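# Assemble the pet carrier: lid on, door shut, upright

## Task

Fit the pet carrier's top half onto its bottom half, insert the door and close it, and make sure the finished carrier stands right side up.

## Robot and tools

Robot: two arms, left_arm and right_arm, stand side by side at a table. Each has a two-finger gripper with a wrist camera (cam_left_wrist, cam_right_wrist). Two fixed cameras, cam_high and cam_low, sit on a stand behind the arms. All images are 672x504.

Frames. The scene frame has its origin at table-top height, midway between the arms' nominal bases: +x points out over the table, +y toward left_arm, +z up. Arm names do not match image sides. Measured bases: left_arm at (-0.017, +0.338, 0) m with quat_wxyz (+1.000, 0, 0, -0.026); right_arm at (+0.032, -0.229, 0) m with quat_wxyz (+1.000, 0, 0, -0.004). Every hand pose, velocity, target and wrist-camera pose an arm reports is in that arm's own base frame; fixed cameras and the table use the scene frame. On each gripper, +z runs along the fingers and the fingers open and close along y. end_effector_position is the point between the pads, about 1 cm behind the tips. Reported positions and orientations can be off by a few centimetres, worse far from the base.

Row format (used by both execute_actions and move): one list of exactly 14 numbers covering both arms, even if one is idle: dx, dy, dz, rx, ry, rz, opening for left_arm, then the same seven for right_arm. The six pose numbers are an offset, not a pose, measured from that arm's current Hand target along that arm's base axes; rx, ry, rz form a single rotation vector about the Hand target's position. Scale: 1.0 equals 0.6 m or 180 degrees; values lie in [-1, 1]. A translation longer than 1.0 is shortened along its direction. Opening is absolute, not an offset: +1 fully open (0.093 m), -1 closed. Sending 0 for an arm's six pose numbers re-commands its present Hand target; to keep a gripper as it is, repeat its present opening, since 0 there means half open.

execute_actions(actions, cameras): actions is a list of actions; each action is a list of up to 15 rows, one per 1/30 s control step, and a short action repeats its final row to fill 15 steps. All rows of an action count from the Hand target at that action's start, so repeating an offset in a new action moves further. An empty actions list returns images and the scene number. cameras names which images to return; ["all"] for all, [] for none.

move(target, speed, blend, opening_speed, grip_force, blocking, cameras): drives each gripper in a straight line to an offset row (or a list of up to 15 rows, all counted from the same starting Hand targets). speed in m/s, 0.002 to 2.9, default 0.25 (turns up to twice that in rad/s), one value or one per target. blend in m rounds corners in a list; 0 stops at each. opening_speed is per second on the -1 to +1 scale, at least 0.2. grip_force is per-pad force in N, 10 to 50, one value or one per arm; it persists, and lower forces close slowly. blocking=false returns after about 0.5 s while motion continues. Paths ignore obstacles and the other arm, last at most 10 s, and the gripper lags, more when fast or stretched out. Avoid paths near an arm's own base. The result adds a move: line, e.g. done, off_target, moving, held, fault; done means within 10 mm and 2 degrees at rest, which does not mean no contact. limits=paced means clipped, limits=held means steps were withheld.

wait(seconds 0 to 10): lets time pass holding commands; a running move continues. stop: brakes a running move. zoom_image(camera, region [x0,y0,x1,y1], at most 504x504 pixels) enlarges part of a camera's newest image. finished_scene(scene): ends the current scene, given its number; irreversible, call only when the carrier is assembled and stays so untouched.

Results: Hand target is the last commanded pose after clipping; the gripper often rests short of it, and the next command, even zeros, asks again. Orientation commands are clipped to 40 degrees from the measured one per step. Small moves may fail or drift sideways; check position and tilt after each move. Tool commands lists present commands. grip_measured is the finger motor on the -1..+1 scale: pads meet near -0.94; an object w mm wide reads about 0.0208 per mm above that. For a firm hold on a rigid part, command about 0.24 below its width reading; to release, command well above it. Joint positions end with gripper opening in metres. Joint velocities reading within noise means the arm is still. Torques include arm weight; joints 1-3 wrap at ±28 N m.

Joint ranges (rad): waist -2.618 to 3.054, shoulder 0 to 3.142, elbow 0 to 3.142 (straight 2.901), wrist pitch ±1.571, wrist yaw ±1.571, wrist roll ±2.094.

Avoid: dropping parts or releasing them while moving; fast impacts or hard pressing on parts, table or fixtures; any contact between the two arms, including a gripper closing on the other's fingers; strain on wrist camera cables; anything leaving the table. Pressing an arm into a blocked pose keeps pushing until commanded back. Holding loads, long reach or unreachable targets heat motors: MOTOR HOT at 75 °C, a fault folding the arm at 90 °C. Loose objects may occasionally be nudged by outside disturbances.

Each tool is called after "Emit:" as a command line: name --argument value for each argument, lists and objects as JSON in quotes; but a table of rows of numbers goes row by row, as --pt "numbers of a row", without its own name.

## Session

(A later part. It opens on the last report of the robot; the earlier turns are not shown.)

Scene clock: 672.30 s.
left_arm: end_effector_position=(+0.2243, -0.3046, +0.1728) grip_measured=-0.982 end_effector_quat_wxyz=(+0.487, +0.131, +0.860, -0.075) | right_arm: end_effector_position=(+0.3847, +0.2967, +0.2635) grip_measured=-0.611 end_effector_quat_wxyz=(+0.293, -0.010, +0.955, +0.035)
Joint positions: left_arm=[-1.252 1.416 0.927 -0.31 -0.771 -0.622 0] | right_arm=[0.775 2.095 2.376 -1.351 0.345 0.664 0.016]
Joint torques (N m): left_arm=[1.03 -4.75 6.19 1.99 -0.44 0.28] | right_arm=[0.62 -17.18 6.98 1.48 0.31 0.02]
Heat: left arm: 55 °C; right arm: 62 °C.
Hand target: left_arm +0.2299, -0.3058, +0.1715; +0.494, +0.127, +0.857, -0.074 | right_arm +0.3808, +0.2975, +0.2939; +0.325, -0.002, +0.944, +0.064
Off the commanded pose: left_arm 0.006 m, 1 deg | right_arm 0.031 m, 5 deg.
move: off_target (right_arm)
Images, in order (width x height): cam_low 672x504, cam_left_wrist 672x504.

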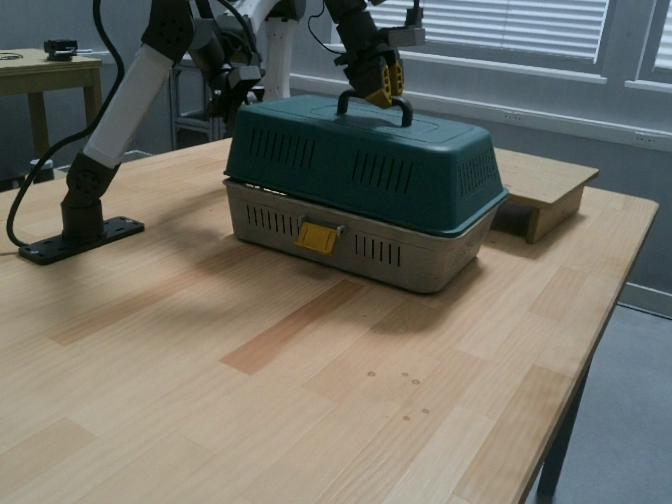

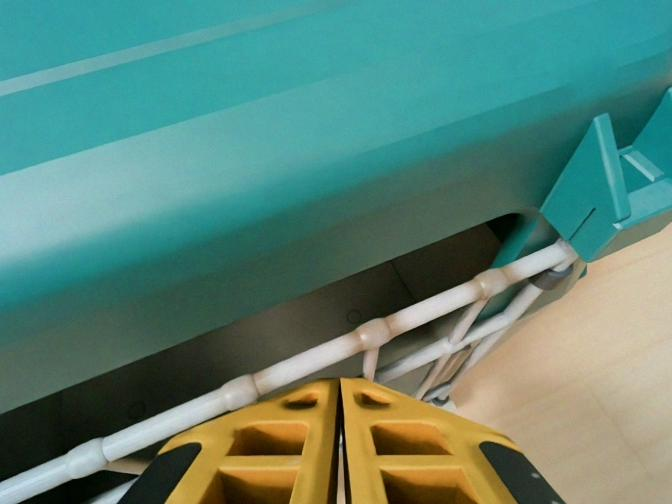

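Emit:
move --target '[0,0,0,0,0,0,-1,-0.004,0,-0.02,0,-0.012,0,-1]' --speed 0.03 --cameras '["cam_left_wrist","cam_low"]'

Emit:
zoom_image --camera "cam_left_wrist" --region '[460, 60, 670, 420]'

Emit:
zoom_image --camera "cam_low" --region '[180, 60, 540, 310]'

Scene clock: 678.03 s.
left_arm: end_effector_position=(+0.2241, -0.3049, +0.1726) grip_measured=-0.982 end_effector_quat_wxyz=(+0.487, +0.132, +0.860, -0.075) | right_arm: end_effector_position=(+0.3823, +0.2942, +0.2595) grip_measured=-0.611 end_effector_quat_wxyz=(+0.315, -0.012, +0.948, +0.040)
Joint positions: left_arm=[-1.252 1.416 0.927 -0.31 -0.769 -0.621 0] | right_arm=[0.783 1.996 2.178 -1.209 0.371 0.654 0.016]
Joint torques (N m): left_arm=[0.95 -4.86 6.17 2.01 -0.43 0.3] | right_arm=[1.05 -15.66 6.2 1.6 0.34 0.08]
Heat: left arm: 55 °C; right arm: 64 °C.
Hand target: left_arm +0.2298, -0.3058, +0.1715; +0.494, +0.127, +0.857, -0.074 | right_arm +0.3784, +0.2976, +0.2820; +0.342, -0.003, +0.937, +0.064
Off the commanded pose: left_arm 0.006 m, 1 deg | right_arm 0.023 m, 4 deg.
move: off_target (right_arm)
Images, in order (width x height): cam_low 672x504, cam_left_wrist 672x504.

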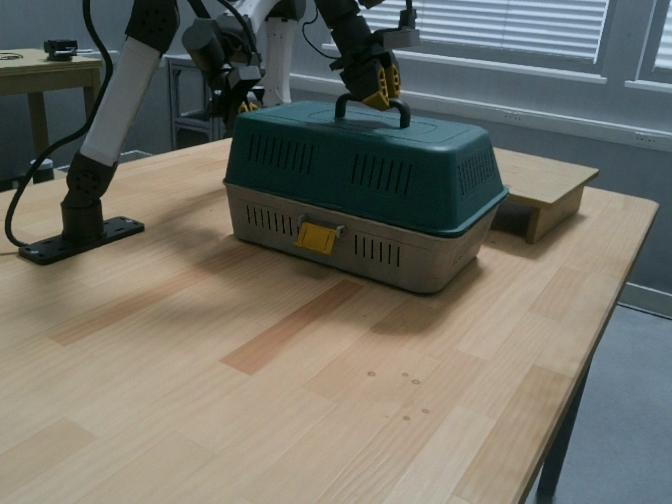

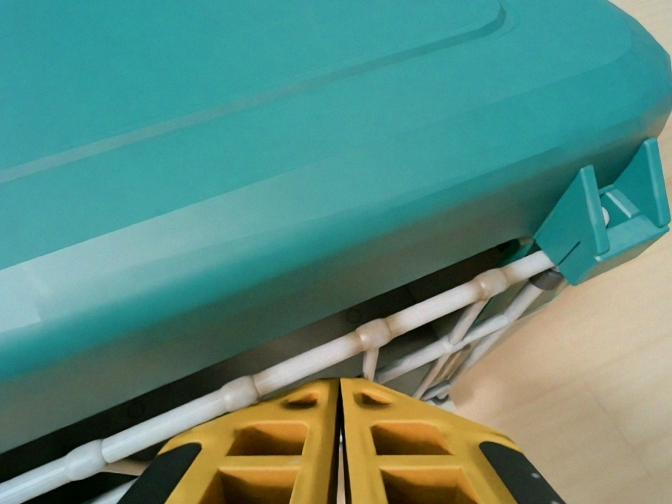

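Scaled by 1.400 from the camera's 672x504 image, which has a finer 960x720 frame.

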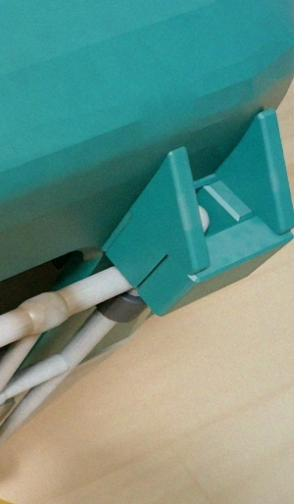

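Scaled by 1.400 from the camera's 672x504 image, which has a finer 960x720 frame.

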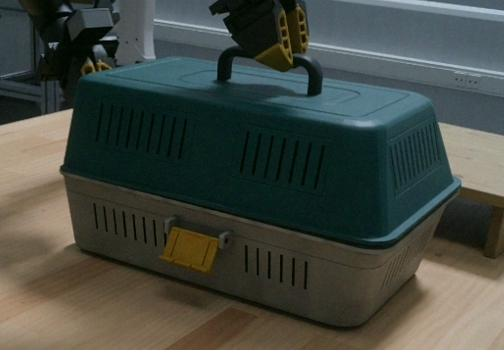

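Emit:
move --target '[-0.004,0,0,0,0,0,-1,0.0,0.002,-0.025,0,-0.006,0,-1]' --speed 0.03 --cameras '["cam_left_wrist","cam_low"]'

Emit:
zoom_image --camera "cam_low" --region '[180, 60, 540, 310]'

Emit:
move --pt "-0.03 0 0 0 0 0 -1 0.0 0.00 0 0 0 0 -1" --pt "-0.13 0.05 0.12 0 0 0 -1 0.0 0.00 0 0 0 0 -1" --speed 0.06 --cameras '["cam_left_wrist","cam_low"]'

Emit:
zoom_image --camera "cam_left_wrist" --region '[0, 130, 300, 400]'

Emit:
zoom_image --camera "cam_left_wrist" --region '[380, 0, 580, 310]'

Scene clock: 683.33 s.
left_arm: end_effector_position=(+0.2241, -0.3049, +0.1726) grip_measured=-0.982 end_effector_quat_wxyz=(+0.487, +0.132, +0.860, -0.075) | right_arm: end_effector_position=(+0.3829, +0.2942, +0.2583) grip_measured=-0.611 end_effector_quat_wxyz=(+0.340, -0.008, +0.939, +0.048)
Joint positions: left_arm=[-1.252 1.416 0.927 -0.31 -0.769 -0.621 0] | right_arm=[0.79 1.934 2.05 -1.093 0.395 0.651 0.016]
Joint torques (N m): left_arm=[0.16 -5.09 6.02 1.95 -0.46 0.21] | right_arm=[1.03 -13.39 5.5 1.61 0.26 0.08]
Heat: left arm: 55 °C; right arm: 63 °C.
Hand target: left_arm +0.2274, -0.3058, +0.1715; +0.494, +0.127, +0.857, -0.074 | right_arm +0.3784, +0.2987, +0.2669; +0.351, -0.004, +0.934, +0.064
Off the commanded pose: left_arm 0.004 m, 1 deg | right_arm 0.011 m, 2 deg.
move: off_target (right_arm)
Images, in order (width x height): cam_low 672x504, cam_left_wrist 672x504.

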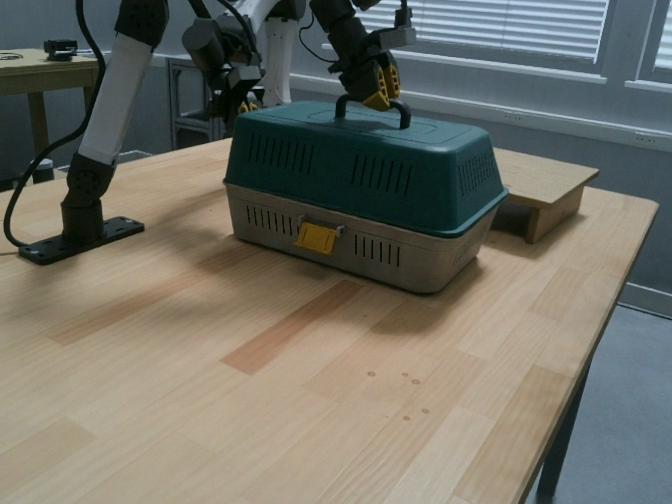

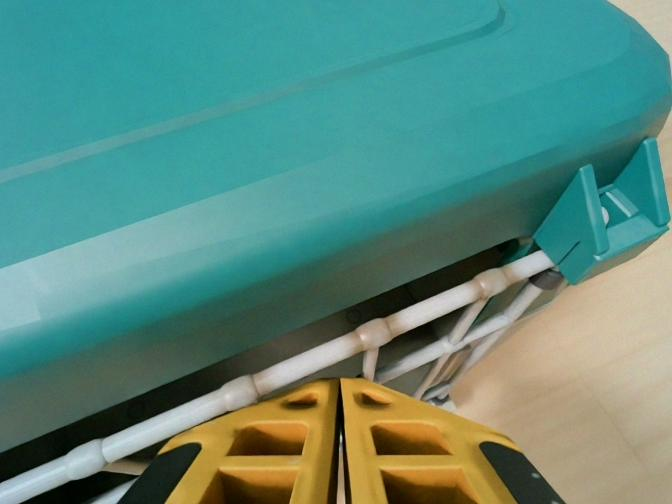

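Scaled by 1.400 from the camera's 672x504 image, which has a finer 960x720 frame.

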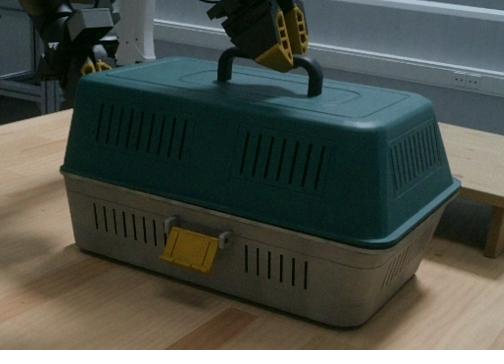

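Scene clock: 686.50 s.
left_arm: end_effector_position=(+0.1487, -0.2749, +0.2230) grip_measured=-0.982 end_effector_quat_wxyz=(+0.481, +0.151, +0.862, -0.049) | right_arm: end_effector_position=(+0.3829, +0.2943, +0.2583) grip_measured=-0.611 end_effector_quat_wxyz=(+0.340, -0.008, +0.939, +0.048)
Joint positions: left_arm=[-1.522 1.306 1.108 -0.903 -0.931 -0.937 0] | right_arm=[0.79 1.934 2.05 -1.093 0.395 0.651 0.016]
Joint torques (N m): left_arm=[-0.21 -6.76 9.5 1.07 -0.74 -0.09] | right_arm=[1.03 -13.42 5.48 1.61 0.26 0.08]
Heat: left arm: 55 °C; right arm: 62 °C.
Hand target: left_arm +0.1495, -0.2758, +0.2434; +0.494, +0.127, +0.857, -0.073 | right_arm +0.3784, +0.2987, +0.2669; +0.351, -0.004, +0.934, +0.064
Off the commanded pose: left_arm 0.021 m, 4 deg | right_arm 0.011 m, 2 deg.
move: off_target (left_arm, right_arm)
Images, in order (width x height): cam_low 672x504, cam_left_wrist 672x504.

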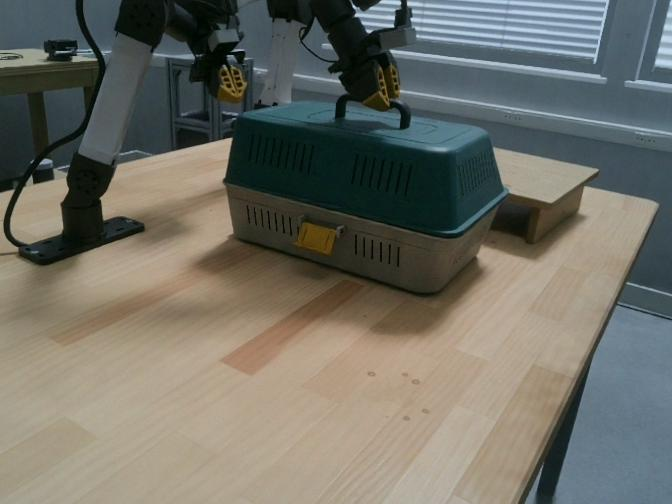

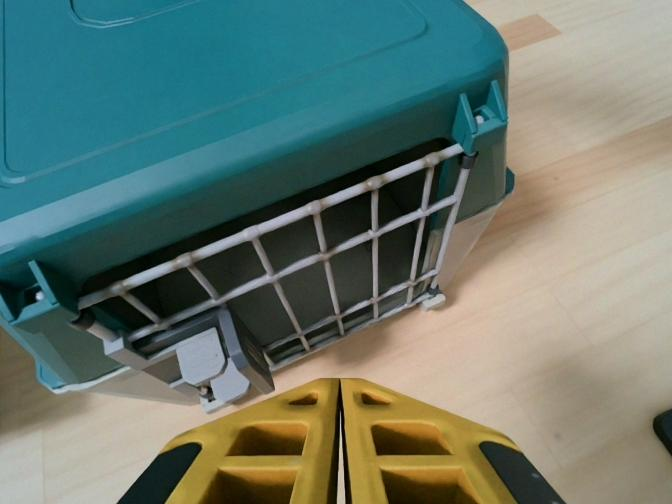

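Scaled by 1.680 from the camera's 672x504 image, which has a finer 960x720 frame.

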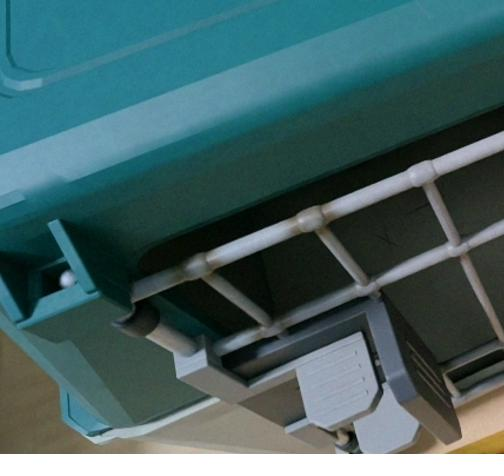

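Scaled by 1.626 from the camera's 672x504 image, which has a finer 960x720 frame.

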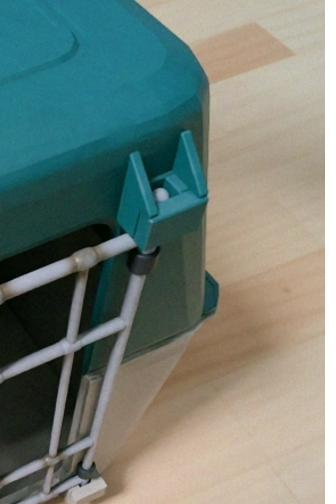

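Emit:
move --target '[0,0,0,0,0,0,-1,0.007,-0.007,-0.01,0,0,0,1]' --opening_speed 0.5 --speed 0.02 --cameras '["cam_low","cam_right_wrist"]'

Scene clock: 692.87 s.
left_arm: end_effector_position=(+0.1487, -0.2747, +0.2229) grip_measured=-0.982 end_effector_quat_wxyz=(+0.481, +0.151, +0.863, -0.049) | right_arm: end_effector_position=(+0.3827, +0.2941, +0.2533) grip_measured=+1.000 end_effector_quat_wxyz=(+0.343, -0.008, +0.938, +0.051)
Joint positions: left_arm=[-1.522 1.306 1.108 -0.905 -0.931 -0.938 0] | right_arm=[0.79 1.914 1.997 -1.05 0.395 0.648 0.093]
Joint torques (N m): left_arm=[-0.24 -6.75 9.5 1.1 -0.69 -0.04] | right_arm=[-0.34 -12.7 6.42 1.58 0.17 -0.02]
Heat: left arm: 57 °C; right arm: 61 °C.
Hand target: left_arm +0.1494, -0.2758, +0.2434; +0.494, +0.127, +0.857, -0.074 | right_arm +0.3825, +0.2944, +0.2610; +0.351, -0.004, +0.934, +0.064
Off the commanded pose: left_arm 0.020 m, 4 deg | right_arm 0.008 m, 2 deg.
move: off_target (left_arm)
Images, in order (width x height): cam_low 672x504, cam_right_wrist 672x504.

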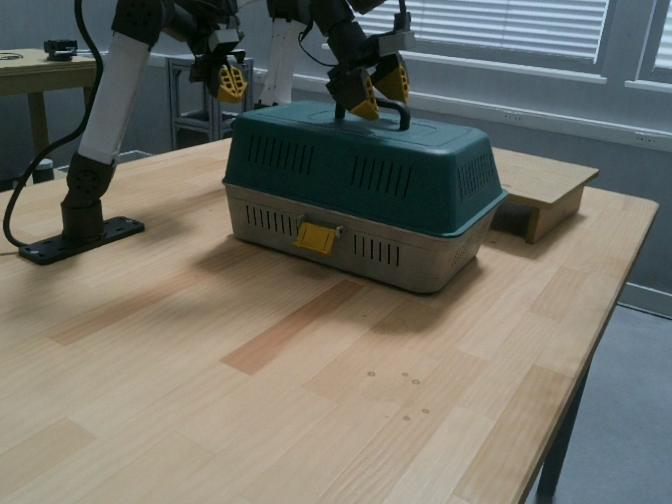

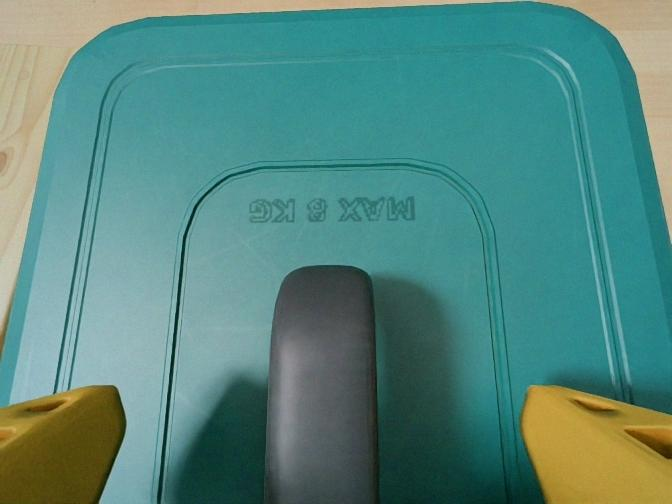

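Raise the right arm away, back along the finger direction, then up and clear.

Emit:
move --pt "0 0 0 0 0 0 -1 -0.04 0 0.12 0 0 0 1" --pt "0 0 0 0 0 0 -1 -0.2 -0.5 0.2 0 0 0 1" --speed 0.12 --cameras '["all"]'

Emit:
zoom_image --camera "cam_low" --region '[180, 60, 540, 310]'

Emit:
zoom_image --camera "cam_high" --region '[240, 140, 480, 300]'

Emit:
zoom_image --camera "cam_left_wrist" --region '[0, 230, 300, 440]'

Scene clock: 703.30 s.
left_arm: end_effector_position=(+0.1487, -0.2747, +0.2229) grip_measured=-0.982 end_effector_quat_wxyz=(+0.481, +0.151, +0.863, -0.049) | right_arm: end_effector_position=(+0.2643, -0.0061, +0.3727) grip_measured=+1.000 end_effector_quat_wxyz=(+0.340, +0.002, +0.938, +0.063)
Joint positions: left_arm=[-1.522 1.306 1.108 -0.905 -0.931 -0.938 0] | right_arm=[-0.164 1.294 1.912 -1.512 -0.222 -0.081 0.093]
Joint torques (N m): left_arm=[-0.28 -6.78 9.51 1.1 -0.73 -0.07] | right_arm=[-0.72 -2.86 8.18 1.48 -0.22 -0.19]
Heat: left arm: 60 °C; right arm: 58 °C.
Hand target: left_arm +0.1494, -0.2758, +0.2434; +0.494, +0.127, +0.857, -0.074 | right_arm +0.2627, -0.0055, +0.3809; +0.351, -0.004, +0.934, +0.064
Off the commanded pose: left_arm 0.020 m, 4 deg | right_arm 0.008 m, 1 deg.
move: off_target (left_arm)

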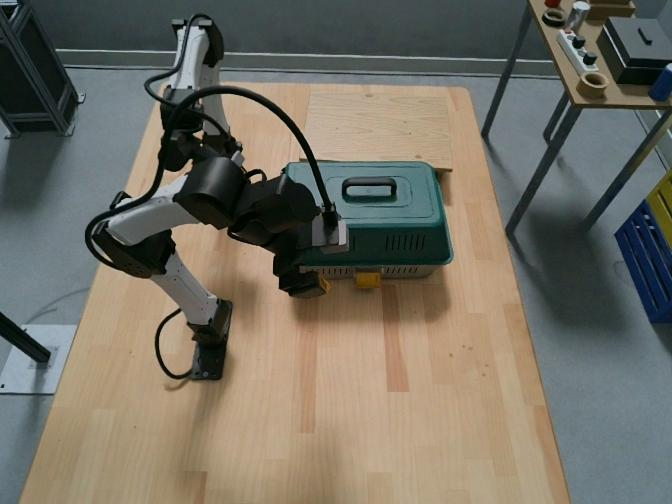

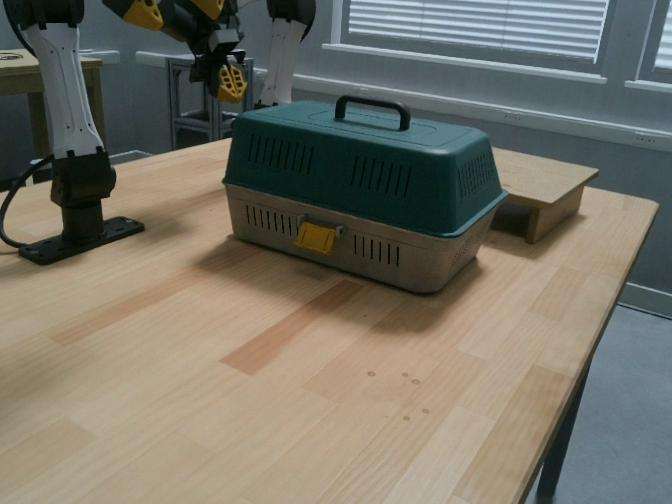

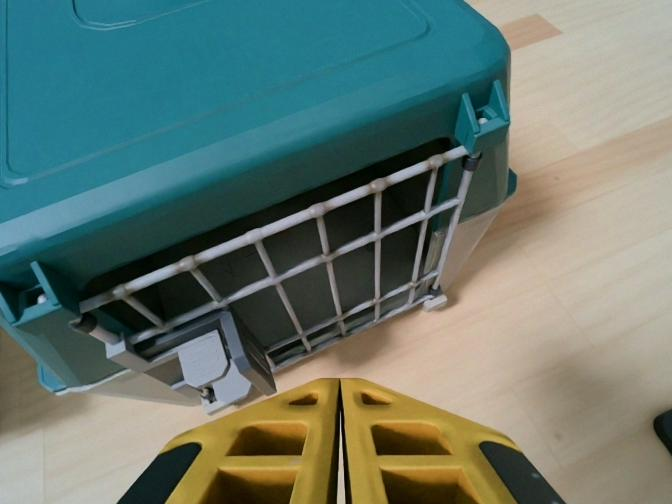

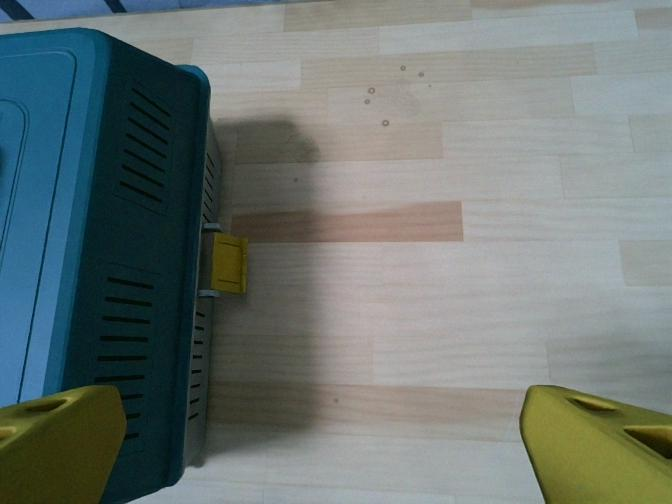

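Scaled by 1.400 from the camera's 672x504 image, which has a finer 960x720 frame.

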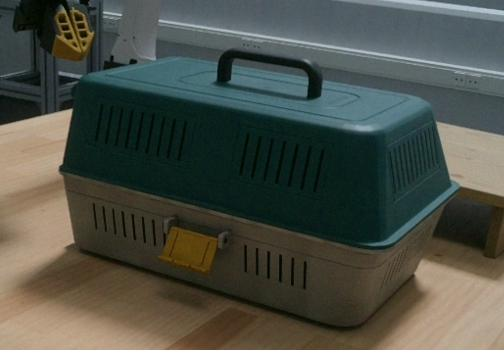

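Scaled by 2.100 from the camera's 672x504 image, which has a finer 960x720 frame.

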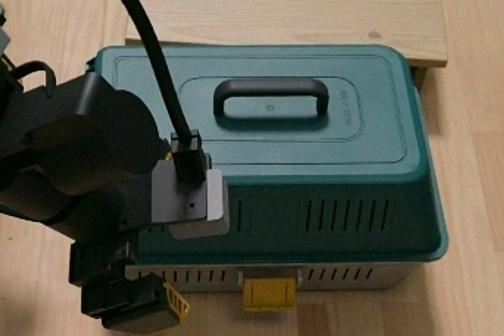

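Scaled by 1.680 from the camera's 672x504 image, which has a finer 960x720 frame.

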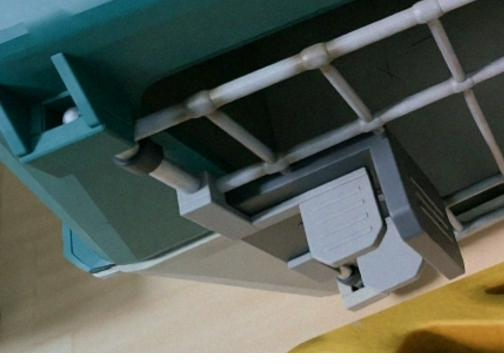

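Emit:
finished_scene --scene 1

The scene is finished: the task was done.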